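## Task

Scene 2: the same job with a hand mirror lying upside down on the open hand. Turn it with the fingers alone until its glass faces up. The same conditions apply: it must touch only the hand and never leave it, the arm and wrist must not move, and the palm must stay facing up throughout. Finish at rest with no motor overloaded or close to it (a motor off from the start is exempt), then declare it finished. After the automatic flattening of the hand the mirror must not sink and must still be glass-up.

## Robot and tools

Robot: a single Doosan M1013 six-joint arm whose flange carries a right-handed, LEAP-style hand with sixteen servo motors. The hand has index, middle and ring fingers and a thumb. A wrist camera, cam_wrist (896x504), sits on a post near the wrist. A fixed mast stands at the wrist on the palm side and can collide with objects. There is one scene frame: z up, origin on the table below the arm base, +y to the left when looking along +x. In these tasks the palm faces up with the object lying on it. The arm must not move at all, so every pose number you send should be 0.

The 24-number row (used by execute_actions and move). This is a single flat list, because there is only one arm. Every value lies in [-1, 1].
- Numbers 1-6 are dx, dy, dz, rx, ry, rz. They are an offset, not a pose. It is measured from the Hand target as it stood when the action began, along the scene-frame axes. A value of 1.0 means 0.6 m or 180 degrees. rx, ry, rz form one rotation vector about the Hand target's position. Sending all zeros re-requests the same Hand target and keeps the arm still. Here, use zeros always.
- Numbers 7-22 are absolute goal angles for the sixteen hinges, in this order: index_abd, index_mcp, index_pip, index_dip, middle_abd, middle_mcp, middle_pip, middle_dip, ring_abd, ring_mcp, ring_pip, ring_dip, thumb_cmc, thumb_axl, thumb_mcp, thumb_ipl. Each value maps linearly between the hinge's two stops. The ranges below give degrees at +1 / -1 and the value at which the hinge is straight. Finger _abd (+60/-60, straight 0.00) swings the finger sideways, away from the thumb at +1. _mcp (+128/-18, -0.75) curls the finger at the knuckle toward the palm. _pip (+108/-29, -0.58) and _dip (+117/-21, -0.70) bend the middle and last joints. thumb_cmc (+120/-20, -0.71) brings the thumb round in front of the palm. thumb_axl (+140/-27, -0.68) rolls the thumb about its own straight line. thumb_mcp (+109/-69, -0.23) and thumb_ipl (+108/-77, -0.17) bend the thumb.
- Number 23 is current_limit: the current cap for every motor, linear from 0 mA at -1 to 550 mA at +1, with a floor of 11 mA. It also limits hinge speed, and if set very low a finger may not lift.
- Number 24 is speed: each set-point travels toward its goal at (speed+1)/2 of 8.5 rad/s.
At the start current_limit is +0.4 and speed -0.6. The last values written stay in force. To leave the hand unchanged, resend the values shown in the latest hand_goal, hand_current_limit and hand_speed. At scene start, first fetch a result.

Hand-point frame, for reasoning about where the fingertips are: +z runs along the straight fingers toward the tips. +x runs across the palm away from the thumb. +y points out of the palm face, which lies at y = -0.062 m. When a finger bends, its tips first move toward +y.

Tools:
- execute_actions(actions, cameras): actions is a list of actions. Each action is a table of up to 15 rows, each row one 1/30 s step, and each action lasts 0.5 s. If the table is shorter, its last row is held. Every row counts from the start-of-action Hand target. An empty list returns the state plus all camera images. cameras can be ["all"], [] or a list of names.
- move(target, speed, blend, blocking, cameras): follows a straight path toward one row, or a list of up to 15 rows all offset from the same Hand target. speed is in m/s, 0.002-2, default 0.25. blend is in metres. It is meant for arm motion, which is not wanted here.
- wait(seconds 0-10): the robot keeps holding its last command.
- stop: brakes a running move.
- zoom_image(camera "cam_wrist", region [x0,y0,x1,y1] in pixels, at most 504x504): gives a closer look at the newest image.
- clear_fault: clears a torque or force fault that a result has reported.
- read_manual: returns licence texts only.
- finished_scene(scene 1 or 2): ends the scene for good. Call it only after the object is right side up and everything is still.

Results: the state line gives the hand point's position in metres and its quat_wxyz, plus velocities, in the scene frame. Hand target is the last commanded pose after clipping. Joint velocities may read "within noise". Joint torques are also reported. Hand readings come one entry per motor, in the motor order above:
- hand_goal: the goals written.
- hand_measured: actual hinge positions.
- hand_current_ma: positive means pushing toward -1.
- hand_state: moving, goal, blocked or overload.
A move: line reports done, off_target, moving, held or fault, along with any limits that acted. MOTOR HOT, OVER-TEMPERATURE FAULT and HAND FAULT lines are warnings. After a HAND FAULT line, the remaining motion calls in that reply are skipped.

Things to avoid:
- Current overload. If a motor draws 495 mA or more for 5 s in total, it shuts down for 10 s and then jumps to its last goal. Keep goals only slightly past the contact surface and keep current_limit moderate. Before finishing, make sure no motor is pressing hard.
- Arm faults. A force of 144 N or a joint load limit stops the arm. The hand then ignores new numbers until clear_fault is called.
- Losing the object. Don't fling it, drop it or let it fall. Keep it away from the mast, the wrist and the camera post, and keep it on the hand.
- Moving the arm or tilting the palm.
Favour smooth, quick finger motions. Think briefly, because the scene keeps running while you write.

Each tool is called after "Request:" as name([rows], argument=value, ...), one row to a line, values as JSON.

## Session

Request:
execute_actions(actions=[])

Scene clock: 0.00 s.
end_effector_position=(+0.6983, -0.0322, +0.5353) hand_goal=(+0.000, -0.754, -0.576, -0.696, +0.000, -0.754, -0.576, -0.696, +0.000, -0.754, -0.576, -0.696, +0.104, -0.540, -0.162, -0.106) hand_measured=(+0.000, -0.796, -0.578, -0.696, +0.000, -0.800, -0.582, -0.696, +0.000, -0.788, -0.578, -0.696, +0.046, -0.554, -0.170, -0.116) hand_current_ma=(+0, -18, +0, +0, +0, -20, -1, +0, +0, -14, +0, +0, -26, -5, -3, -3) hand_state=(goal, blocked, goal, goal, goal, blocked, goal, goal, goal, blocked, goal, goal, blocked, goal, goal, goal) hand_current_limit=0.40 hand_speed=-0.60 end_effector_quat_wxyz=(+0.698, +0.708, +0.088, +0.067)
Joint positions: [0.286 0.387 1.78 -1.537 1.619 -1]
Joint velocities: within noise
Joint torques (N m): no reading
Hand target: +0.6983, -0.0322, +0.5353; +0.698, +0.708, +0.088, +0.067
camera_calibration:
cam_wrist: T_world_to_cam=[[-0.749619, -0.193311, 0.63301, 0.213453], [-0.583226, 0.645092, -0.493664, 0.6421], [-0.312919, -0.739248, -0.596317, 0.634717], [0, 0, 0, 1]] pos_world=[0.733113, 0.0962627, 0.560356]

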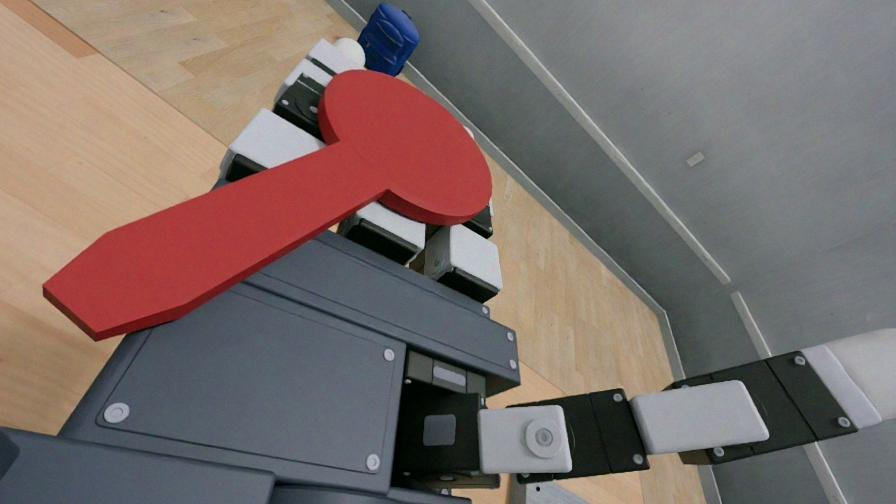

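Request:
execute_actions([
  [[0,0,0,0,0,0,0,-0.754,-0.576,-0.696,0,-0.754,-0.576,-0.696,0,-0.754,-0.576,-0.696,-0.43,0.042,0.112,0.968,0.4,-0.6]],
  [[0,0,0,0,0,0,0,-0.754,-0.576,-0.696,0,-0.754,-0.576,-0.696,0,-0.754,-0.576,-0.696,-0.43,0.042,0.112,0.968,0.4,-0.6]],
  [[0,0,0,0,0,0,0,-0.754,-0.576,-0.696,0,-0.754,-0.576,-0.696,0,-0.754,-0.576,-0.696,-0.286,0.042,0.674,0.968,0.4,-0.7]],
  [[0,0,0,0,0,0,0,-0.754,-0.576,-0.696,0,-0.754,-0.576,-0.696,0,-0.754,-0.576,-0.696,-0.286,0.042,0.674,0.968,0.4,-0.7]],
  [[0,0,0,0,0,0,0,-0.754,-0.576,-0.696,0,-0.754,-0.576,-0.696,0,-0.754,-0.576,-0.696,-0.15,0.042,0.674,0.86,0.4,-0.9]],
  [[0,0,0,0,0,0,0,-0.754,-0.576,-0.696,0,-0.754,-0.576,-0.696,0,-0.754,-0.576,-0.696,0,0.042,0.674,0.751,0.4,-0.9]],
], cameras=["all"])

Request:
execute_actions([
  [[0,0,0,0,0,0,0,-0.754,-0.576,-0.696,0,-0.754,-0.576,-0.696,0,-0.754,-0.576,-0.696,0.107,0.042,0.7,0.59,0.4,-0.9]],
  [[0,0,0,0,0,0,0,-0.754,-0.576,-0.696,0,-0.754,-0.576,-0.696,0,-0.754,-0.576,-0.696,0.214,0.042,0.73,0.427,0.4,-0.9]],
  [[0,0,0,0,0,0,0,-0.754,-0.576,-0.696,0,-0.754,-0.576,-0.696,0,-0.754,-0.576,-0.696,0.214,0.042,0.73,0.427,0.4,-0.9]],
], cameras=["all"])

Scene clock: 20.50 s.
end_effector_position=(+0.6983, -0.0322, +0.5353) hand_goal=(+0.000, -0.754, -0.576, -0.696, +0.000, -0.754, -0.576, -0.696, +0.000, -0.754, -0.576, -0.696, +0.000, +0.042, +0.674, +0.750) hand_measured=(+0.000, -0.796, -0.578, -0.696, +0.000, -0.800, -0.582, -0.696, +0.000, -0.788, -0.578, -0.696, -0.012, +0.020, +0.676, +0.766) hand_current_ma=(+0, -18, +0, +0, +0, -20, -1, +0, +0, -14, +0, +0, -4, -10, +1, +7) hand_state=(goal, blocked, goal, goal, goal, blocked, goal, goal, goal, blocked, goal, goal, goal, blocked, goal, goal) hand_current_limit=0.40 hand_speed=-0.90 end_effector_quat_wxyz=(+0.698, +0.708, +0.088, +0.067)
Joint positions: [0.286 0.387 1.78 -1.537 1.619 -1]
Joint torques (N m): [1.46 -68.1 -31.83 -1.6 1.13 -0.45]
Hand target: +0.6983, -0.0322, +0.5353; +0.698, +0.708, +0.088, +0.067
Off the commanded pose: 0.000 m, 0 deg.
camera_calibration:
cam_wrist: T_world_to_cam=[[-0.749619, -0.193311, 0.63301, 0.213453], [-0.583226, 0.645092, -0.493664, 0.6421], [-0.312919, -0.739248, -0.596317, 0.634717], [0, 0, 0, 1]] pos_world=[0.733113, 0.0962627, 0.560356]

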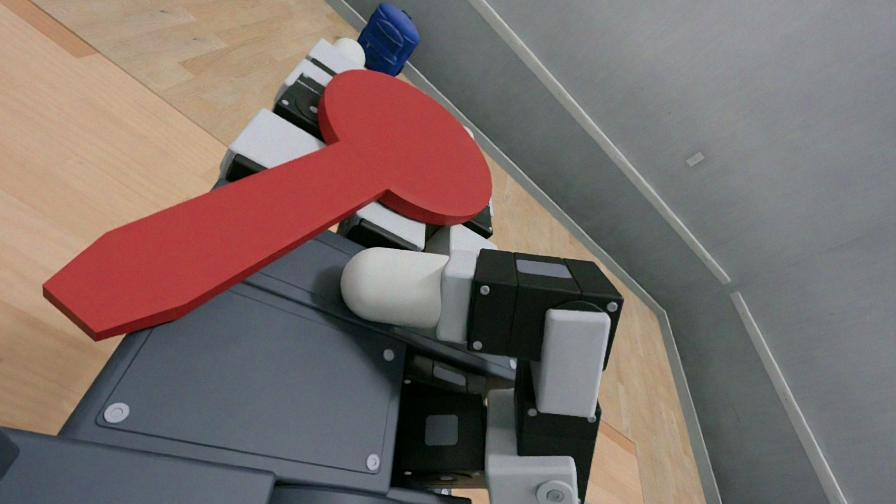

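Scene clock: 22.20 s.
end_effector_position=(+0.6983, -0.0322, +0.5353) hand_goal=(+0.000, -0.754, -0.576, -0.696, +0.000, -0.754, -0.576, -0.696, +0.000, -0.754, -0.576, -0.696, +0.214, +0.042, +0.730, +0.426) hand_measured=(+0.000, -0.796, -0.578, -0.696, +0.000, -0.800, -0.582, -0.696, +0.000, -0.788, -0.578, -0.696, +0.206, +0.034, +0.734, +0.446) hand_current_ma=(+0, -18, +0, +0, +0, -20, -1, +0, +0, -14, +0, +0, -2, -2, +1, +9) hand_state=(goal, blocked, goal, goal, goal, blocked, goal, goal, goal, blocked, goal, goal, goal, goal, goal, goal) hand_current_limit=0.40 hand_speed=-0.90 end_effector_quat_wxyz=(+0.698, +0.708, +0.088, +0.067)
Joint positions: [0.286 0.387 1.78 -1.537 1.619 -1]
Joint torques (N m): [0.98 -68.51 -31.68 -1.58 1.1 -0.45]
Hand target: +0.6983, -0.0322, +0.5353; +0.698, +0.708, +0.088, +0.067
Off the commanded pose: 0.000 m, 0 deg.
camera_calibration:
cam_wrist: T_world_to_cam=[[-0.749619, -0.193311, 0.63301, 0.213453], [-0.583226, 0.645092, -0.493664, 0.6421], [-0.312919, -0.739248, -0.596317, 0.634717], [0, 0, 0, 1]] pos_world=[0.733113, 0.0962627, 0.560356]

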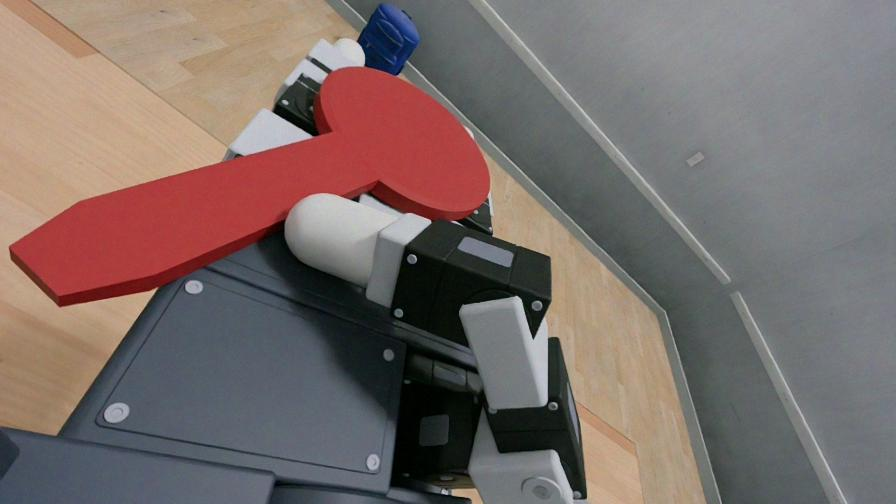

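Works well.

Request:
execute_actions([
  [[0,0,0,0,0,0,0,-0.754,-0.576,-0.696,0,-0.754,-0.576,-0.696,0,-0.754,-0.576,-0.696,0.32,0.042,0.76,0.265,0.4,-0.9]],
  [[0,0,0,0,0,0,0,-0.754,-0.576,-0.696,0,-0.754,-0.576,-0.696,0,-0.754,-0.576,-0.696,0.43,0.042,0.787,0.103,0.4,-0.9]],
  [[0,0,0,0,0,0,0,-0.754,-0.576,-0.696,0,-0.754,-0.576,-0.696,0,-0.754,-0.576,-0.696,0.54,0.06,0.73,0.075,0.4,-0.9]],
  [[0,0,0,0,0,0,0,-0.754,-0.576,-0.696,0,-0.754,-0.576,-0.696,0,-0.754,-0.576,-0.696,0.643,0.07,0.674,0.049,0.4,-0.9]],
  [[0,0,0,0,0,0,0,-0.754,-0.576,-0.696,0,-0.754,-0.576,-0.696,0,-0.754,-0.576,-0.696,0.643,0.07,0.674,0.049,0.4,-0.9]],
], cameras=["all"])

Request:
execute_actions([
  [[0,0,0,0,0,0,0,-0.754,-0.576,-0.696,0,-0.754,-0.576,-0.696,0,-0.754,-0.576,-0.696,0.75,0.07,0.595,0.02,0.4,-0.9]],
  [[0,0,0,0,0,0,0,-0.754,-0.576,-0.696,0,-0.754,-0.576,-0.696,0,-0.754,-0.576,-0.696,0.857,0.07,0.517,-0.005,0.4,-0.9]],
  [[0,0,0,0,0,0,0,-0.754,-0.576,-0.696,0,-0.754,-0.576,-0.696,0,-0.754,-0.576,-0.696,0.9,-0.0,0.53,-0.005,0.4,-0.9]],
  [[0,0,0,0,0,0,0,-0.754,-0.576,-0.696,0,-0.754,-0.576,-0.696,0,-0.754,-0.576,-0.696,0.93,-0.1,0.55,-0.005,0.4,-0.9]],
  [[0,0,0,0,0,0,0,-0.754,-0.576,-0.696,0,-0.754,-0.576,-0.696,0,-0.754,-0.576,-0.696,0.93,-0.1,0.55,-0.005,0.4,-0.9]],
], cameras=["all"])

Scene clock: 33.40 s.
end_effector_position=(+0.6983, -0.0322, +0.5353) hand_goal=(+0.000, -0.754, -0.576, -0.696, +0.000, -0.754, -0.576, -0.696, +0.000, -0.754, -0.576, -0.696, +0.642, +0.070, +0.674, +0.048) hand_measured=(+0.000, -0.796, -0.578, -0.696, +0.000, -0.800, -0.582, -0.696, +0.000, -0.792, -0.580, -0.696, +0.622, +0.040, +0.686, +0.056) hand_current_ma=(+0, -18, +0, +0, +0, -20, -1, +0, +0, -16, -1, +0, -7, -14, +5, +2) hand_state=(goal, blocked, goal, goal, goal, blocked, goal, goal, goal, blocked, goal, goal, goal, blocked, goal, goal) hand_current_limit=0.40 hand_speed=-0.90 end_effector_quat_wxyz=(+0.698, +0.708, +0.088, +0.067)
Joint positions: [0.286 0.387 1.78 -1.537 1.619 -1]
Joint torques (N m): [1.54 -68.53 -32.05 -1.72 1.18 -0.47]
Hand target: +0.6983, -0.0322, +0.5353; +0.698, +0.708, +0.088, +0.067
Off the commanded pose: 0.000 m, 0 deg.
camera_calibration:
cam_wrist: T_world_to_cam=[[-0.749619, -0.193311, 0.63301, 0.213453], [-0.583226, 0.645092, -0.493664, 0.6421], [-0.312919, -0.739248, -0.596317, 0.634717], [0, 0, 0, 1]] pos_world=[0.733113, 0.0962627, 0.560356]

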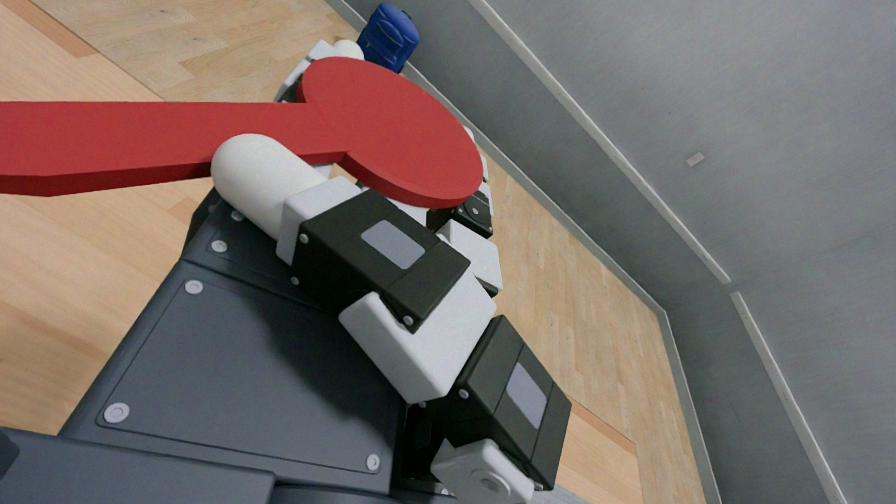

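Scene clock: 36.10 s.
end_effector_position=(+0.6983, -0.0322, +0.5353) hand_goal=(+0.000, -0.754, -0.576, -0.696, +0.000, -0.754, -0.576, -0.696, +0.000, -0.754, -0.576, -0.696, +0.930, -0.100, +0.550, -0.006) hand_measured=(+0.000, -0.796, -0.578, -0.696, +0.000, -0.800, -0.582, -0.696, +0.000, -0.794, -0.580, -0.696, +0.916, -0.068, +0.534, -0.008) hand_current_ma=(+0, -18, +0, +0, +0, -20, -1, +0, +0, -17, -1, +0, -4, +15, -6, -1) hand_state=(goal, blocked, goal, goal, goal, blocked, goal, goal, goal, blocked, goal, goal, goal, blocked, goal, goal) hand_current_limit=0.40 hand_speed=-0.90 end_effector_quat_wxyz=(+0.698, +0.708, +0.088, +0.067)
Joint positions: [0.286 0.387 1.78 -1.537 1.619 -1]
Joint torques (N m): [1.02 -68.72 -32.08 -1.68 1.03 -0.43]
Hand target: +0.6983, -0.0322, +0.5353; +0.698, +0.708, +0.088, +0.067
Off the commanded pose: 0.000 m, 0 deg.
camera_calibration:
cam_wrist: T_world_to_cam=[[-0.749619, -0.193311, 0.63301, 0.213453], [-0.583226, 0.645092, -0.493664, 0.6421], [-0.312919, -0.739248, -0.596317, 0.634717], [0, 0, 0, 1]] pos_world=[0.733113, 0.0962627, 0.560356]

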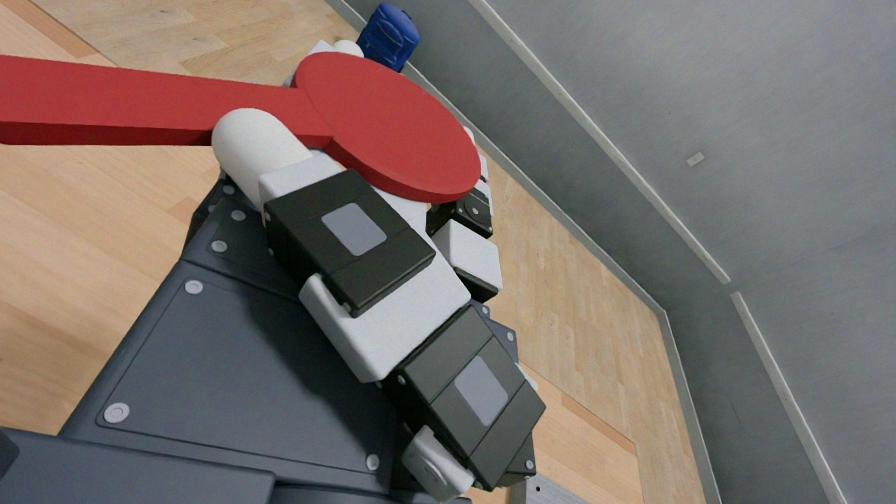

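Request:
execute_actions([
  [[0,0,0,0,0,0,0,-0.754,-0.576,-0.696,0,-0.754,-0.576,-0.696,0,-0.754,-0.576,-0.696,0.93,-0.2,0.6,-0.05,0.4,-0.9]],
  [[0,0,0,0,0,0,0,-0.754,-0.576,-0.696,0,-0.754,-0.576,-0.696,0,-0.754,-0.576,-0.696,0.9,-0.3,0.67,-0.1,0.4,-0.9]],
  [[0,0,0,0,0,0,0,-0.754,-0.576,-0.696,0,-0.754,-0.576,-0.696,0,-0.754,-0.576,-0.696,0.857,-0.437,0.73,-0.135,0.4,-0.9]],
  [[0,0,0,0,0,0,0,-0.754,-0.576,-0.696,0,-0.754,-0.576,-0.696,0,-0.754,-0.576,-0.696,0.857,-0.437,0.73,-0.135,0.4,-0.9]],
], cameras=["all"])

Scene clock: 44.07 s.
end_effector_position=(+0.6983, -0.0322, +0.5353) hand_goal=(+0.000, -0.754, -0.576, -0.696, +0.000, -0.754, -0.576, -0.696, +0.000, -0.754, -0.576, -0.696, +0.856, -0.438, +0.730, -0.136) hand_measured=(+0.000, -0.800, -0.582, -0.696, +0.000, -0.800, -0.582, -0.696, +0.000, -0.794, -0.580, -0.696, +0.866, -0.382, +0.718, -0.132) hand_current_ma=(+0, -21, -1, +0, +0, -20, -1, +0, +0, -17, -1, +0, +2, +31, -5, +1) hand_state=(goal, blocked, goal, goal, goal, blocked, goal, goal, goal, blocked, goal, goal, goal, blocked, goal, goal) hand_current_limit=0.40 hand_speed=-0.90 end_effector_quat_wxyz=(+0.698, +0.708, +0.088, +0.067)
Joint positions: [0.286 0.387 1.78 -1.537 1.619 -1]
Joint torques (N m): [1.24 -68.05 -32.01 -1.65 1.09 -0.38]
Hand target: +0.6983, -0.0322, +0.5353; +0.698, +0.708, +0.088, +0.067
Off the commanded pose: 0.000 m, 0 deg.
camera_calibration:
cam_wrist: T_world_to_cam=[[-0.749619, -0.193311, 0.63301, 0.213453], [-0.583226, 0.645092, -0.493664, 0.6421], [-0.312919, -0.739248, -0.596317, 0.634717], [0, 0, 0, 1]] pos_world=[0.733113, 0.0962627, 0.560356]

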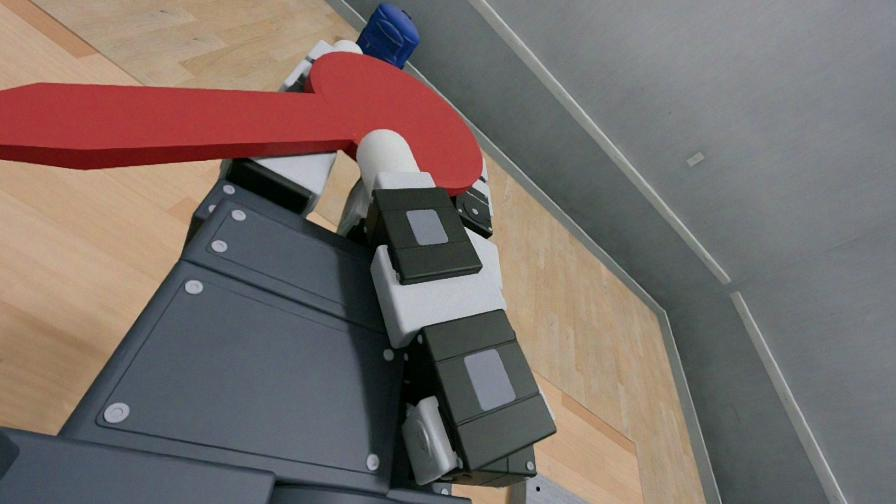

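Request:
execute_actions([
  [[0,0,0,0,0,0,0,-0.754,-0.576,-0.696,0,-0.754,-0.576,-0.696,0,-0.754,-0.576,-0.696,0.643,-0.2,0.72,-0.0,0.4,-0.85]],
  [[0,0,0,0,0,0,0,-0.754,-0.576,-0.696,0,-0.754,-0.576,-0.696,0,-0.754,-0.576,-0.696,0.643,0.07,0.674,0.049,0.4,-0.9]],
  [[0,0,0,0,0,0,0,-0.754,-0.576,-0.696,0,-0.754,-0.576,-0.696,0,-0.754,-0.576,-0.696,0.857,0.07,0.517,-0.005,0.4,-0.9]],
  [[0,0,0,0,0,0,0,-0.754,-0.576,-0.696,0,-0.754,-0.576,-0.696,0,-0.754,-0.576,-0.696,0.95,0.0,0.5,-0.03,0.4,-0.9]],
  [[0,0,0,0,0,0,0,-0.754,-0.576,-0.696,0,-0.754,-0.576,-0.696,0,-0.754,-0.576,-0.696,0.98,-0.1,0.52,-0.03,0.4,-0.9]],
  [[0,0,0,0,0,0,0,-0.754,-0.576,-0.696,0,-0.754,-0.576,-0.696,0,-0.754,-0.576,-0.696,0.98,-0.1,0.52,-0.03,0.4,-0.9]],
], cameras=["all"])

Scene clock: 56.70 s.
end_effector_position=(+0.6983, -0.0322, +0.5353) hand_goal=(+0.000, -0.754, -0.576, -0.696, +0.000, -0.754, -0.576, -0.696, +0.000, -0.754, -0.576, -0.696, +0.980, -0.100, +0.520, -0.030) hand_measured=(+0.000, -0.800, -0.582, -0.696, +0.000, -0.800, -0.584, -0.696, +0.000, -0.794, -0.580, -0.696, +0.960, -0.070, +0.508, -0.032) hand_current_ma=(+0, -21, -1, +0, +0, -21, -2, +0, +0, -17, -1, +0, -6, +14, -5, +0) hand_state=(goal, blocked, goal, goal, goal, blocked, goal, goal, goal, blocked, goal, goal, goal, blocked, goal, goal) hand_current_limit=0.40 hand_speed=-0.90 end_effector_quat_wxyz=(+0.698, +0.708, +0.088, +0.067)
Joint positions: [0.286 0.387 1.78 -1.537 1.619 -1]
Joint torques (N m): [1.57 -68.36 -31.89 -1.61 1.12 -0.43]
Hand target: +0.6983, -0.0322, +0.5353; +0.698, +0.708, +0.088, +0.067
Off the commanded pose: 0.000 m, 0 deg.
camera_calibration:
cam_wrist: T_world_to_cam=[[-0.749619, -0.193311, 0.63301, 0.213453], [-0.583226, 0.645092, -0.493664, 0.6421], [-0.312919, -0.739248, -0.596317, 0.634717], [0, 0, 0, 1]] pos_world=[0.733113, 0.0962627, 0.560356]

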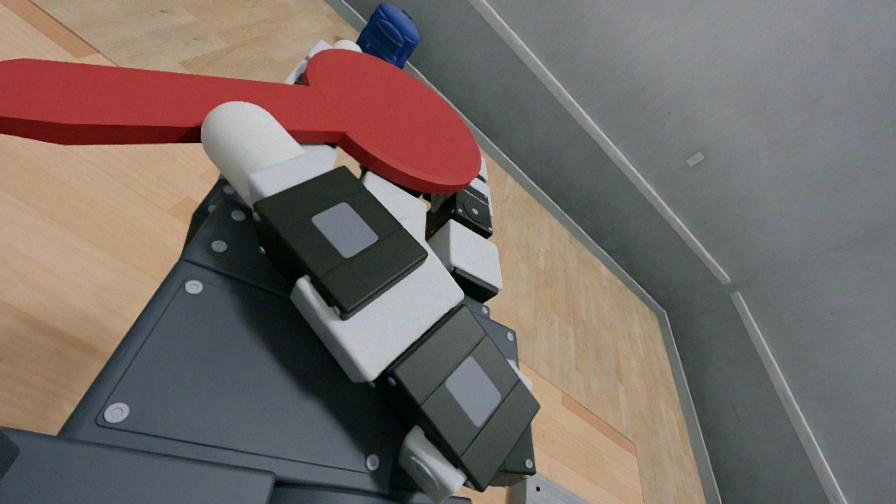

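Request:
execute_actions([
  [[0,0,0,0,0,0,0,-0.754,-0.576,-0.696,0,-0.754,-0.576,-0.696,0,-0.754,-0.576,-0.696,0.5,0.15,0.3,0.2,0.4,-0.75]],
  [[0,0,0,0,0,0,0,-0.754,-0.576,-0.696,0,-0.754,-0.576,-0.696,0,-0.754,-0.576,-0.696,0.5,0.15,0.3,0.2,0.4,-0.75]],
  [[0,0,0,0,0,0,0,-0.754,-0.576,-0.696,0,-0.754,-0.576,-0.696,0,-0.754,-0.576,-0.696,0.829,-0.533,-0.05,0.86,0.4,-0.7]],
  [[0,0,0,0,0,0,0,-0.754,-0.576,-0.696,0,-0.754,-0.576,-0.696,0,-0.754,-0.576,-0.696,0.829,-0.533,-0.05,0.86,0.4,-0.7]],
  [[0,0,0,0,0,0,0,-0.754,-0.576,-0.696,0,-0.754,-0.576,-0.696,0,-0.754,-0.576,-0.696,0.829,-0.533,0.2,0.7,0.4,-0.85]],
  [[0,0,0,0,0,0,0,-0.754,-0.576,-0.696,0,-0.754,-0.576,-0.696,0,-0.754,-0.576,-0.696,0.829,-0.533,0.404,0.524,0.4,-0.9]],
  [[0,0,0,0,0,0,0,-0.754,-0.576,-0.696,0,-0.754,-0.576,-0.696,0,-0.754,-0.576,-0.696,0.829,-0.533,0.404,0.524,0.4,-0.9]],
], cameras=["all"])

Scene clock: 69.57 s.
end_effector_position=(+0.6983, -0.0322, +0.5353) hand_goal=(+0.000, -0.754, -0.576, -0.696, +0.000, -0.754, -0.576, -0.696, +0.000, -0.754, -0.576, -0.696, +0.828, -0.534, +0.404, +0.524) hand_measured=(+0.000, -0.800, -0.582, -0.696, +0.000, -0.800, -0.584, -0.696, +0.000, -0.794, -0.580, -0.696, +0.834, -0.516, +0.410, +0.542) hand_current_ma=(+0, -21, -1, +0, +0, -21, -2, +0, +0, -17, -1, +0, +1, +7, +2, +8) hand_state=(goal, blocked, goal, goal, goal, blocked, goal, goal, goal, blocked, goal, goal, goal, goal, goal, goal) hand_current_limit=0.40 hand_speed=-0.90 end_effector_quat_wxyz=(+0.698, +0.708, +0.088, +0.067)
Joint positions: [0.286 0.387 1.78 -1.537 1.619 -1]
Joint torques (N m): [0.94 -68.46 -31.67 -1.67 1.18 -0.46]
Hand target: +0.6983, -0.0322, +0.5353; +0.698, +0.708, +0.088, +0.067
Off the commanded pose: 0.000 m, 0 deg.
camera_calibration:
cam_wrist: T_world_to_cam=[[-0.749619, -0.193311, 0.63301, 0.213453], [-0.583226, 0.645092, -0.493664, 0.6421], [-0.312919, -0.739248, -0.596317, 0.634717], [0, 0, 0, 1]] pos_world=[0.733113, 0.0962627, 0.560356]

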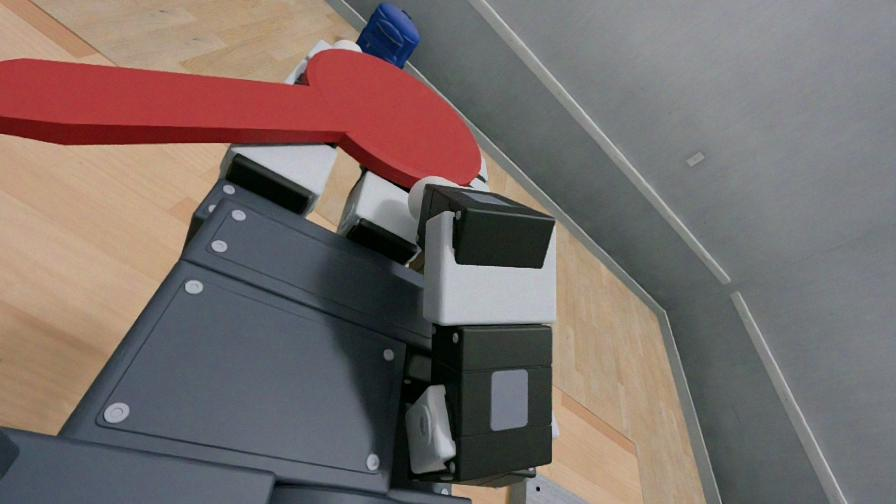

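Request:
execute_actions([
  [[0,0,0,0,0,0,0,-0.754,-0.139,-0.696,0,-0.754,-0.139,-0.696,0,-0.754,-0.139,-0.696,0.829,-0.533,0.404,0.524,0.6,-0.88]],
  [[0,0,0,0,0,0,0,-0.754,-0.0,-0.696,0,-0.754,-0.0,-0.696,0,-0.754,-0.0,-0.696,0.829,-0.533,0.404,0.524,0.6,-0.88]],
  [[0,0,0,0,0,0,0,-0.754,-0.0,-0.696,0,-0.754,-0.0,-0.696,0,-0.754,-0.0,-0.696,0.829,-0.533,0.404,0.524,0.6,-0.88]],
], cameras=["all"])

Request:
execute_actions([
  [[0,0,0,0,0,0,0,-0.754,0.2,-0.696,0,-0.754,0.2,-0.696,0,-0.754,0.2,-0.696,0.829,-0.533,0.404,0.524,0.6,-0.88]],
  [[0,0,0,0,0,0,0,-0.754,0.35,-0.696,0,-0.754,0.35,-0.696,0,-0.754,0.35,-0.696,0.829,-0.533,0.404,0.524,0.6,-0.88]],
  [[0,0,0,0,0,0,0,-0.754,0.35,-0.696,0,-0.754,0.35,-0.696,0,-0.754,0.35,-0.696,0.829,-0.533,0.404,0.524,0.6,-0.88]],
], cameras=["all"])

Scene clock: 75.90 s.
end_effector_position=(+0.6983, -0.0322, +0.5353) hand_goal=(+0.000, -0.754, +0.000, -0.696, +0.000, -0.754, +0.000, -0.696, +0.000, -0.754, +0.000, -0.696, +0.828, -0.534, +0.404, +0.524) hand_measured=(+0.000, -0.802, -0.044, -0.696, +0.000, -0.802, -0.052, -0.696, +0.000, -0.794, -0.034, -0.696, +0.834, -0.516, +0.410, +0.542) hand_current_ma=(+0, -22, -17, +0, +0, -22, -22, +0, +0, -17, -12, +0, +1, +7, +2, +8) hand_state=(goal, blocked, blocked, goal, goal, blocked, blocked, goal, goal, blocked, blocked, goal, goal, goal, goal, goal) hand_current_limit=0.60 hand_speed=-0.88 end_effector_quat_wxyz=(+0.698, +0.708, +0.088, +0.067)
Joint positions: [0.286 0.387 1.78 -1.537 1.619 -1]
Joint torques (N m): [0.92 -68.59 -31.74 -1.65 1.18 -0.42]
Hand target: +0.6983, -0.0322, +0.5353; +0.698, +0.708, +0.088, +0.067
Off the commanded pose: 0.000 m, 0 deg.
camera_calibration:
cam_wrist: T_world_to_cam=[[-0.749619, -0.193311, 0.63301, 0.213453], [-0.583226, 0.645092, -0.493664, 0.6421], [-0.312919, -0.739248, -0.596317, 0.634717], [0, 0, 0, 1]] pos_world=[0.733113, 0.0962627, 0.560356]

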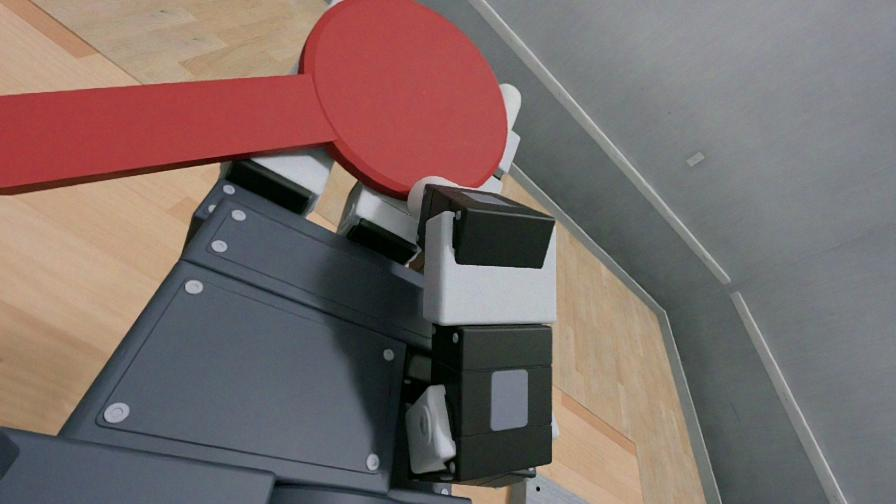

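Scene clock: 77.60 s.
end_effector_position=(+0.6983, -0.0322, +0.5353) hand_goal=(+0.000, -0.754, +0.350, -0.696, +0.000, -0.754, +0.350, -0.696, +0.000, -0.754, +0.350, -0.696, +0.828, -0.534, +0.404, +0.524) hand_measured=(+0.000, -0.810, +0.278, -0.696, +0.000, -0.802, +0.318, -0.696, +0.000, -0.794, +0.322, -0.696, +0.834, -0.516, +0.410, +0.542) hand_current_ma=(+0, -26, -34, +0, +0, -22, -12, +0, +0, -17, -9, +0, +1, +7, +2, +8) hand_state=(goal, blocked, blocked, goal, goal, blocked, blocked, goal, goal, blocked, blocked, goal, goal, goal, goal, goal) hand_current_limit=0.60 hand_speed=-0.88 end_effector_quat_wxyz=(+0.698, +0.708, +0.088, +0.067)
Joint positions: [0.286 0.387 1.78 -1.537 1.619 -1]
Joint torques (N m): [0.84 -68.08 -32.22 -1.71 1.18 -0.48]
Hand target: +0.6983, -0.0322, +0.5353; +0.698, +0.708, +0.088, +0.067
Off the commanded pose: 0.000 m, 0 deg.
camera_calibration:
cam_wrist: T_world_to_cam=[[-0.749619, -0.193311, 0.63301, 0.213453], [-0.583226, 0.645092, -0.493664, 0.6421], [-0.312919, -0.739248, -0.596317, 0.634717], [0, 0, 0, 1]] pos_world=[0.733113, 0.0962627, 0.560356]

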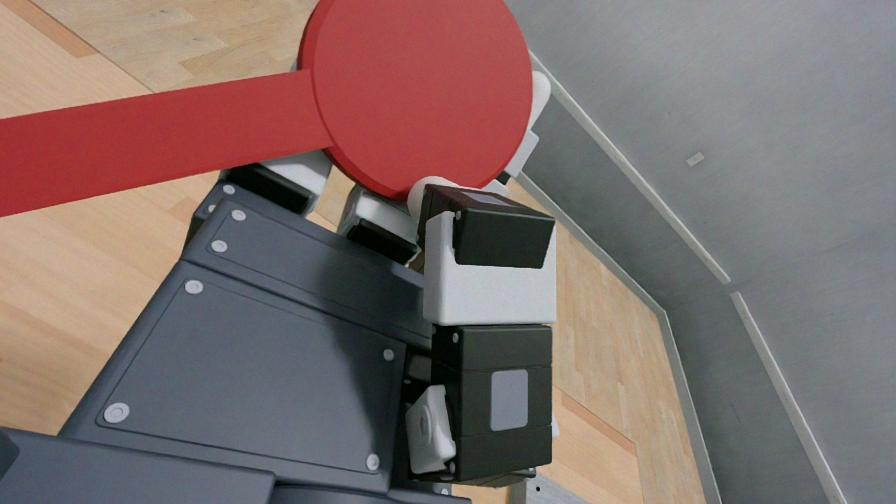

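Request:
execute_actions([
  [[0,0,0,0,0,0,0,-0.754,0.48,-0.696,0,-0.754,0.48,-0.696,0,-0.754,0.48,-0.696,0.829,-0.533,0.404,0.524,0.6,-0.9]],
  [[0,0,0,0,0,0,0,-0.754,0.6,-0.696,0,-0.754,0.6,-0.696,0,-0.754,0.6,-0.696,0.829,-0.533,0.404,0.524,0.6,-0.9]],
  [[0,0,0,0,0,0,0,-0.754,0.6,-0.696,0,-0.754,0.6,-0.696,0,-0.754,0.6,-0.696,0.829,-0.533,0.404,0.524,0.6,-0.9]],
], cameras=["all"])

Request:
execute_actions([
  [[0,0,0,0,0,0,0,-0.754,0.7,-0.65,0,-0.754,0.7,-0.65,0,-0.754,0.7,-0.65,0.829,-0.533,0.404,0.524,0.6,-0.9]],
  [[0,0,0,0,0,0,0,-0.754,0.78,-0.6,0,-0.754,0.78,-0.6,0,-0.754,0.78,-0.6,0.829,-0.533,0.404,0.524,0.6,-0.9]],
  [[0,0,0,0,0,0,0,-0.754,0.78,-0.6,0,-0.754,0.78,-0.6,0,-0.754,0.78,-0.6,0.829,-0.533,0.404,0.524,0.6,-0.9]],
], cameras=["all"])

Scene clock: 84.83 s.
end_effector_position=(+0.6983, -0.0322, +0.5353) hand_goal=(+0.000, -0.754, +0.600, -0.696, +0.000, -0.754, +0.600, -0.696, +0.000, -0.754, +0.600, -0.696, +0.828, -0.534, +0.404, +0.524) hand_measured=(+0.000, -0.810, +0.544, -0.696, +0.000, -0.802, +0.576, -0.696, +0.000, -0.794, +0.578, -0.696, +0.834, -0.516, +0.412, +0.542) hand_current_ma=(+0, -26, -24, +0, +0, -22, -8, +0, +0, -17, -7, +0, +1, +7, +2, +8) hand_state=(goal, blocked, blocked, goal, goal, blocked, blocked, goal, goal, blocked, blocked, goal, goal, goal, goal, goal) hand_current_limit=0.60 hand_speed=-0.90 end_effector_quat_wxyz=(+0.698, +0.708, +0.088, +0.067)
Joint positions: [0.286 0.387 1.78 -1.537 1.619 -1]
Joint torques (N m): [1.11 -68.46 -31.77 -1.58 1.12 -0.46]
Hand target: +0.6983, -0.0322, +0.5353; +0.698, +0.708, +0.088, +0.067
Off the commanded pose: 0.000 m, 0 deg.
camera_calibration:
cam_wrist: T_world_to_cam=[[-0.749619, -0.193311, 0.63301, 0.213453], [-0.583226, 0.645092, -0.493664, 0.6421], [-0.312919, -0.739248, -0.596317, 0.634717], [0, 0, 0, 1]] pos_world=[0.733113, 0.0962627, 0.560356]

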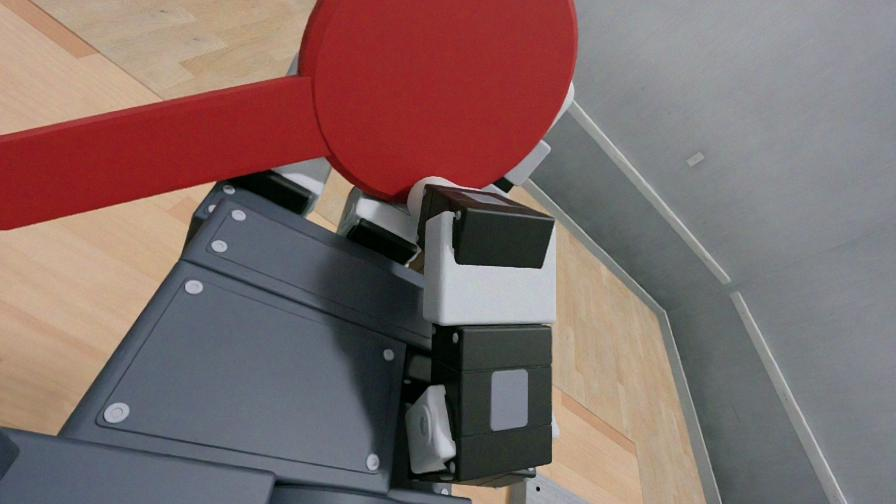

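Scene clock: 86.53 s.
end_effector_position=(+0.6983, -0.0322, +0.5353) hand_goal=(+0.000, -0.754, +0.780, -0.600, +0.000, -0.754, +0.780, -0.600, +0.000, -0.754, +0.780, -0.600, +0.828, -0.534, +0.404, +0.524) hand_measured=(+0.000, -0.810, +0.766, -0.610, +0.000, -0.802, +0.762, -0.612, +0.000, -0.794, +0.764, -0.612, +0.838, -0.516, +0.430, +0.542) hand_current_ma=(+0, -26, -4, -3, +0, -22, -6, -3, +0, -17, -5, -3, +3, +7, +12, +8) hand_state=(goal, blocked, goal, goal, goal, blocked, goal, goal, goal, blocked, goal, goal, goal, goal, blocked, goal) hand_current_limit=0.60 hand_speed=-0.90 end_effector_quat_wxyz=(+0.698, +0.708, +0.088, +0.067)
Joint positions: [0.286 0.387 1.78 -1.537 1.619 -1]
Joint torques (N m): [1.1 -67.97 -31.68 -1.62 1.02 -0.37]
Hand target: +0.6983, -0.0322, +0.5353; +0.698, +0.708, +0.088, +0.067
Off the commanded pose: 0.000 m, 0 deg.
camera_calibration:
cam_wrist: T_world_to_cam=[[-0.749619, -0.193311, 0.63301, 0.213453], [-0.583226, 0.645092, -0.493664, 0.6421], [-0.312919, -0.739248, -0.596317, 0.634717], [0, 0, 0, 1]] pos_world=[0.733113, 0.0962627, 0.560356]

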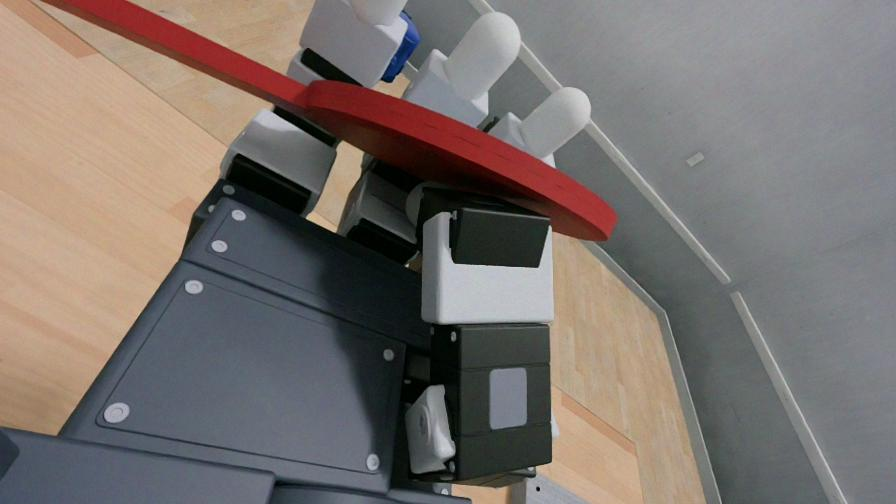

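Request:
execute_actions([
  [[0,0,0,0,0,0,0,-0.754,0.78,-0.6,0,-0.754,0.78,-0.6,0,-0.754,0.78,-0.6,0.829,-0.533,0.36,0.65,0.6,-0.9]],
  [[0,0,0,0,0,0,0,-0.754,0.78,-0.6,0,-0.754,0.78,-0.6,0,-0.754,0.78,-0.6,0.75,-0.4,0.33,0.75,0.6,-0.9]],
  [[0,0,0,0,0,0,0,-0.754,0.78,-0.6,0,-0.754,0.78,-0.6,0,-0.754,0.78,-0.6,0.7,-0.25,0.35,0.75,0.6,-0.9]],
  [[0,0,0,0,0,0,0,-0.754,0.78,-0.6,0,-0.754,0.78,-0.6,0,-0.754,0.78,-0.6,0.7,-0.25,0.35,0.75,0.6,-0.9]],
], cameras=["all"])

Scene clock: 95.73 s.
end_effector_position=(+0.6983, -0.0322, +0.5353) hand_goal=(+0.000, -0.754, +0.780, -0.600, +0.000, -0.754, +0.780, -0.600, +0.000, -0.754, +0.780, -0.600, +0.700, -0.250, +0.350, +0.750) hand_measured=(+0.000, -0.810, +0.766, -0.610, +0.000, -0.802, +0.762, -0.612, +0.000, -0.794, +0.764, -0.612, +0.726, -0.256, +0.354, +0.742) hand_current_ma=(+0, -26, -4, -3, +0, -22, -6, -3, +0, -17, -5, -3, +10, -2, +1, -3) hand_state=(goal, blocked, goal, goal, goal, blocked, goal, goal, goal, blocked, goal, goal, blocked, goal, goal, goal) hand_current_limit=0.60 hand_speed=-0.90 end_effector_quat_wxyz=(+0.698, +0.708, +0.088, +0.067)
Joint positions: [0.286 0.387 1.78 -1.537 1.619 -1]
Joint torques (N m): [0.96 -68.57 -31.75 -1.61 1.13 -0.48]
Hand target: +0.6983, -0.0322, +0.5353; +0.698, +0.708, +0.088, +0.067
Off the commanded pose: 0.000 m, 0 deg.
camera_calibration:
cam_wrist: T_world_to_cam=[[-0.749619, -0.193311, 0.63301, 0.213453], [-0.583226, 0.645092, -0.493664, 0.6421], [-0.312919, -0.739248, -0.596317, 0.634717], [0, 0, 0, 1]] pos_world=[0.733113, 0.0962627, 0.560356]

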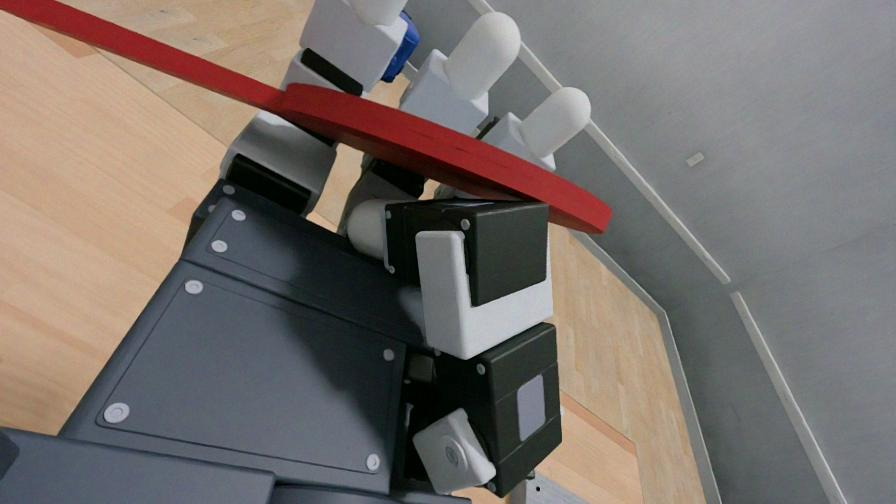

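Request:
execute_actions([
  [[0,0,0,0,0,0,0,-0.754,0.78,-0.6,0,-0.754,0.78,-0.6,0,-0.754,0.78,-0.6,0.68,-0.1,0.42,0.65,0.6,-0.9]],
  [[0,0,0,0,0,0,0,-0.754,0.78,-0.6,0,-0.754,0.78,-0.6,0,-0.754,0.78,-0.6,0.66,0.05,0.5,0.5,0.6,-0.9]],
  [[0,0,0,0,0,0,0,-0.754,0.78,-0.6,0,-0.754,0.78,-0.6,0,-0.754,0.78,-0.6,0.66,0.05,0.58,0.35,0.6,-0.9]],
  [[0,0,0,0,0,0,0,-0.754,0.78,-0.6,0,-0.754,0.78,-0.6,0,-0.754,0.78,-0.6,0.66,0.05,0.58,0.35,0.6,-0.9]],
], cameras=["all"])

Scene clock: 101.33 s.
end_effector_position=(+0.6983, -0.0322, +0.5353) hand_goal=(+0.000, -0.754, +0.780, -0.600, +0.000, -0.754, +0.780, -0.600, +0.000, -0.754, +0.780, -0.600, +0.660, +0.050, +0.580, +0.350) hand_measured=(+0.000, -0.810, +0.766, -0.610, +0.000, -0.802, +0.762, -0.612, +0.000, -0.794, +0.764, -0.612, +0.640, -0.052, +0.556, +0.352) hand_current_ma=(+0, -26, -4, -3, +0, -22, -6, -3, +0, -17, -5, -3, -7, -69, -11, +0) hand_state=(goal, blocked, goal, goal, goal, blocked, goal, goal, goal, blocked, goal, goal, blocked, blocked, blocked, goal) hand_current_limit=0.60 hand_speed=-0.90 end_effector_quat_wxyz=(+0.698, +0.708, +0.088, +0.067)
Joint positions: [0.286 0.387 1.78 -1.537 1.619 -1]
Joint torques (N m): [0.86 -68.84 -31.6 -1.68 1.05 -0.42]
Hand target: +0.6983, -0.0322, +0.5353; +0.698, +0.708, +0.088, +0.067
Off the commanded pose: 0.000 m, 0 deg.
camera_calibration:
cam_wrist: T_world_to_cam=[[-0.749619, -0.193311, 0.63301, 0.213453], [-0.583226, 0.645092, -0.493664, 0.6421], [-0.312919, -0.739248, -0.596317, 0.634717], [0, 0, 0, 1]] pos_world=[0.733113, 0.0962627, 0.560356]

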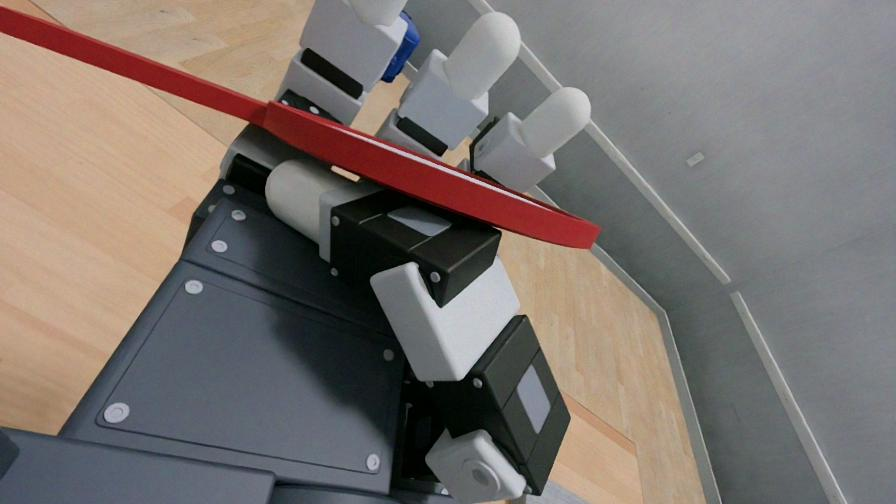

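Request:
execute_actions([
  [[0,0,0,0,0,0,0,-0.754,0.4,-0.65,0,-0.754,0.4,-0.65,0,-0.754,0.4,-0.65,0.66,0.0,0.58,0.35,0.6,-0.85]],
  [[0,0,0,0,0,0,0,-0.754,0.1,-0.696,0,-0.754,0.1,-0.696,0,-0.754,0.1,-0.696,0.66,0.0,0.58,0.35,0.6,-0.85]],
  [[0,0,0,0,0,0,0,-0.754,-0.2,-0.696,0,-0.754,-0.2,-0.696,0,-0.754,-0.2,-0.696,0.66,0.0,0.58,0.35,0.6,-0.85]],
  [[0,0,0,0,0,0,0,-0.754,-0.576,-0.696,0,-0.754,-0.576,-0.696,0,-0.754,-0.576,-0.696,0.66,0.0,0.58,0.35,0.6,-0.85]],
  [[0,0,0,0,0,0,0,-0.754,-0.576,-0.696,0,-0.754,-0.576,-0.696,0,-0.754,-0.576,-0.696,0.66,0.0,0.58,0.35,0.6,-0.85]],
], cameras=["all"])

Scene clock: 108.70 s.
end_effector_position=(+0.6983, -0.0322, +0.5353) hand_goal=(+0.000, -0.754, -0.576, -0.696, +0.000, -0.754, -0.576, -0.696, +0.000, -0.754, -0.576, -0.696, +0.660, +0.000, +0.580, +0.350) hand_measured=(+0.000, -0.810, -0.576, -0.686, +0.000, -0.802, -0.574, -0.686, +0.000, -0.794, -0.574, -0.686, +0.640, -0.052, +0.556, +0.352) hand_current_ma=(+0, -26, +0, +2, +0, -22, +0, +3, +0, -17, +0, +3, -7, -29, -11, +0) hand_state=(goal, blocked, goal, goal, goal, blocked, goal, goal, goal, blocked, goal, goal, blocked, blocked, blocked, goal) hand_current_limit=0.60 hand_speed=-0.85 end_effector_quat_wxyz=(+0.698, +0.708, +0.088, +0.067)
Joint positions: [0.286 0.387 1.78 -1.537 1.619 -1]
Joint torques (N m): [0.61 -68.81 -31.74 -1.69 1.08 -0.47]
Hand target: +0.6983, -0.0322, +0.5353; +0.698, +0.708, +0.088, +0.067
Off the commanded pose: 0.000 m, 0 deg.
camera_calibration:
cam_wrist: T_world_to_cam=[[-0.749619, -0.193311, 0.63301, 0.213453], [-0.583226, 0.645092, -0.493664, 0.6421], [-0.312919, -0.739248, -0.596317, 0.634717], [0, 0, 0, 1]] pos_world=[0.733113, 0.0962627, 0.560356]

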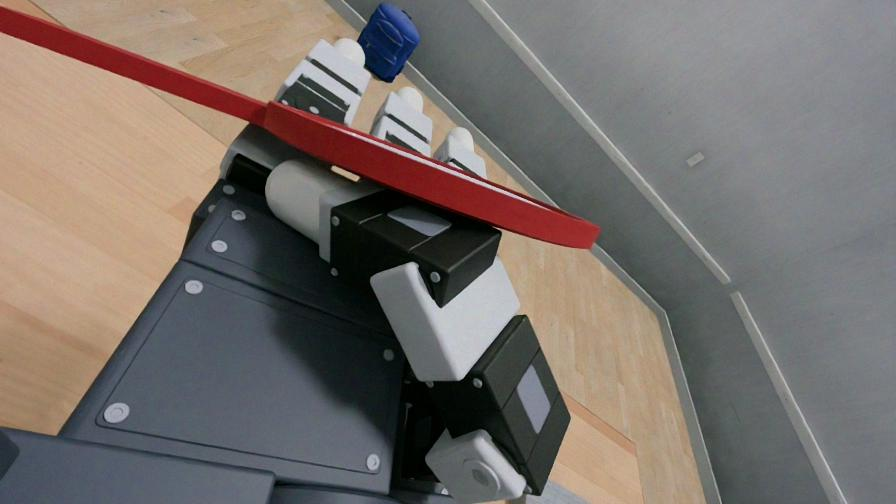

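Request:
execute_actions([
  [[0,0,0,0,0,0,0,-0.754,-0.576,-0.696,0,-0.754,-0.576,-0.696,0,-0.754,-0.576,-0.696,0.62,0.05,0.57,0.35,0.6,-0.9]],
  [[0,0,0,0,0,0,0,-0.754,-0.576,-0.696,0,-0.754,-0.576,-0.696,0,-0.754,-0.576,-0.696,0.6,0.18,0.57,0.37,0.6,-0.9]],
  [[0,0,0,0,0,0,0,-0.754,-0.576,-0.696,0,-0.754,-0.576,-0.696,0,-0.754,-0.576,-0.696,0.58,0.3,0.55,0.37,0.6,-0.9]],
  [[0,0,0,0,0,0,0,-0.754,-0.576,-0.696,0,-0.754,-0.576,-0.696,0,-0.754,-0.576,-0.696,0.58,0.4,0.52,0.35,0.6,-0.9]],
  [[0,0,0,0,0,0,0,-0.754,-0.576,-0.696,0,-0.754,-0.576,-0.696,0,-0.754,-0.576,-0.696,0.58,0.4,0.52,0.35,0.6,-0.9]],
], cameras=["all"])

Scene clock: 114.77 s.
end_effector_position=(+0.6983, -0.0322, +0.5353) hand_goal=(+0.000, -0.754, -0.576, -0.696, +0.000, -0.754, -0.576, -0.696, +0.000, -0.754, -0.576, -0.696, +0.580, +0.400, +0.520, +0.350) hand_measured=(+0.000, -0.810, -0.576, -0.686, +0.000, -0.804, -0.576, -0.686, +0.000, -0.794, -0.576, -0.686, +0.582, +0.380, +0.550, +0.348) hand_current_ma=(+0, -26, +0, +2, +0, -23, +0, +3, +0, -17, +0, +3, +0, -8, +15, +0) hand_state=(goal, blocked, goal, goal, goal, blocked, goal, goal, goal, blocked, goal, goal, goal, blocked, blocked, goal) hand_current_limit=0.60 hand_speed=-0.90 end_effector_quat_wxyz=(+0.698, +0.708, +0.088, +0.067)
Joint positions: [0.286 0.387 1.78 -1.537 1.619 -1]
Joint torques (N m): [1.07 -68.37 -31.9 -1.67 1.04 -0.45]
Hand target: +0.6983, -0.0322, +0.5353; +0.698, +0.708, +0.088, +0.067
Off the commanded pose: 0.000 m, 0 deg.
camera_calibration:
cam_wrist: T_world_to_cam=[[-0.749595, -0.193256, 0.633056, 0.213404], [-0.583209, 0.645135, -0.493628, 0.642063], [-0.31301, -0.739225, -0.596298, 0.63477], [0, 0, 0, 1]] pos_world=[0.733112, 0.0962628, 0.560356]

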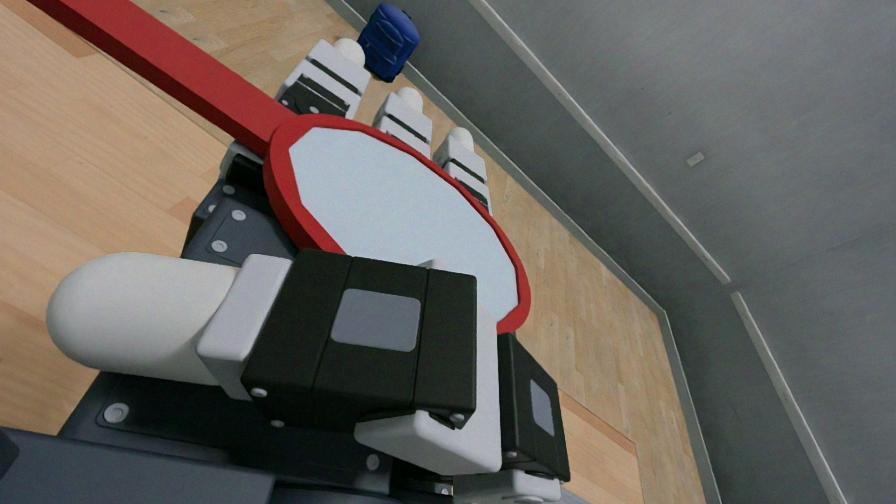

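Disc is down, glass up. Remove the thumb along last scene's path.

Request:
execute_actions([
  [[0,0,0,0,0,0,0,-0.754,-0.576,-0.696,0,-0.754,-0.576,-0.696,0,-0.754,-0.576,-0.696,0.58,0.5,0.3,0.1,0.5,-0.88]],
  [[0,0,0,0,0,0,0,-0.754,-0.576,-0.696,0,-0.754,-0.576,-0.696,0,-0.754,-0.576,-0.696,0.58,0.52,0.2,0.05,0.5,-0.88]],
  [[0,0,0,0,0,0,0,-0.754,-0.576,-0.696,0,-0.754,-0.576,-0.696,0,-0.754,-0.576,-0.696,0.4,0.52,0.1,0,0.5,-0.85]],
  [[0,0,0,0,0,0,0,-0.754,-0.576,-0.696,0,-0.754,-0.576,-0.696,0,-0.754,-0.576,-0.696,0.1,0.52,-0.15,-0.1,0.5,-0.85]],
  [[0,0,0,0,0,0,0,-0.754,-0.576,-0.696,0,-0.754,-0.576,-0.696,0,-0.754,-0.576,-0.696,0.05,0.2,-0.2,-0.16,0.5,-0.85]],
  [[0,0,0,0,0,0,0,-0.754,-0.576,-0.696,0,-0.754,-0.576,-0.696,0,-0.754,-0.576,-0.696,0.0,-0.3,-0.22,-0.16,0.4,-0.8]],
  [[0,0,0,0,0,0,0,-0.754,-0.576,-0.696,0,-0.754,-0.576,-0.696,0,-0.754,-0.576,-0.696,0.0,-0.6,-0.22,-0.16,0.4,-0.8]],
], cameras=["all"])

Scene clock: 124.97 s.
end_effector_position=(+0.6983, -0.0322, +0.5353) hand_goal=(+0.000, -0.754, -0.576, -0.696, +0.000, -0.754, -0.576, -0.696, +0.000, -0.754, -0.576, -0.696, +0.000, -0.600, -0.220, -0.160) hand_measured=(+0.000, -0.810, -0.576, -0.686, +0.000, -0.804, -0.576, -0.686, +0.000, -0.794, -0.576, -0.686, -0.016, -0.590, -0.222, -0.154) hand_current_ma=(+0, -26, +0, +2, +0, -23, +0, +3, +0, -17, +0, +3, -5, +4, -1, +2) hand_state=(goal, blocked, goal, goal, goal, blocked, goal, goal, goal, blocked, goal, goal, goal, goal, goal, goal) hand_current_limit=0.40 hand_speed=-0.80 end_effector_quat_wxyz=(+0.698, +0.708, +0.088, +0.067)
Joint positions: [0.286 0.387 1.78 -1.537 1.619 -1]
Joint torques (N m): [1.27 -68.41 -31.59 -1.66 1.08 -0.51]
Hand target: +0.6983, -0.0322, +0.5353; +0.698, +0.708, +0.088, +0.067
Off the commanded pose: 0.000 m, 0 deg.
camera_calibration:
cam_wrist: T_world_to_cam=[[-0.749619, -0.193311, 0.63301, 0.213453], [-0.583226, 0.645092, -0.493664, 0.6421], [-0.312919, -0.739248, -0.596317, 0.634717], [0, 0, 0, 1]] pos_world=[0.733113, 0.0962627, 0.560356]

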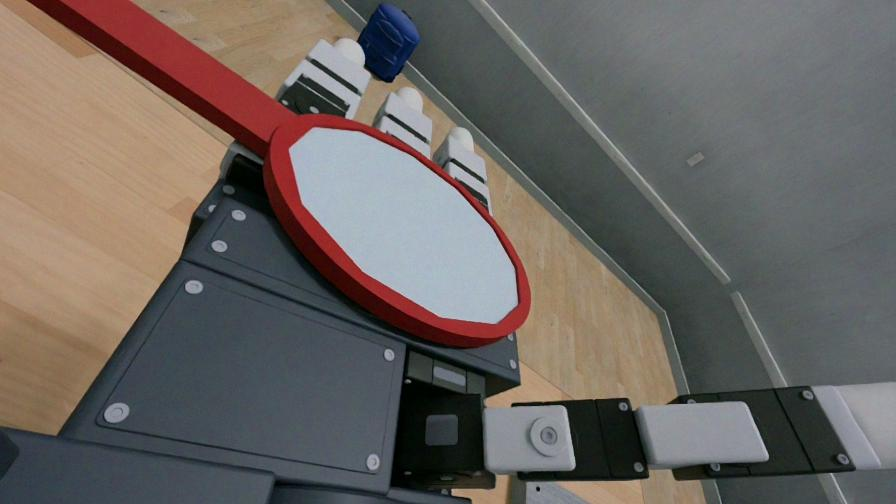

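Request:
finished_scene(scene=2)

The scene is finished: the task was done.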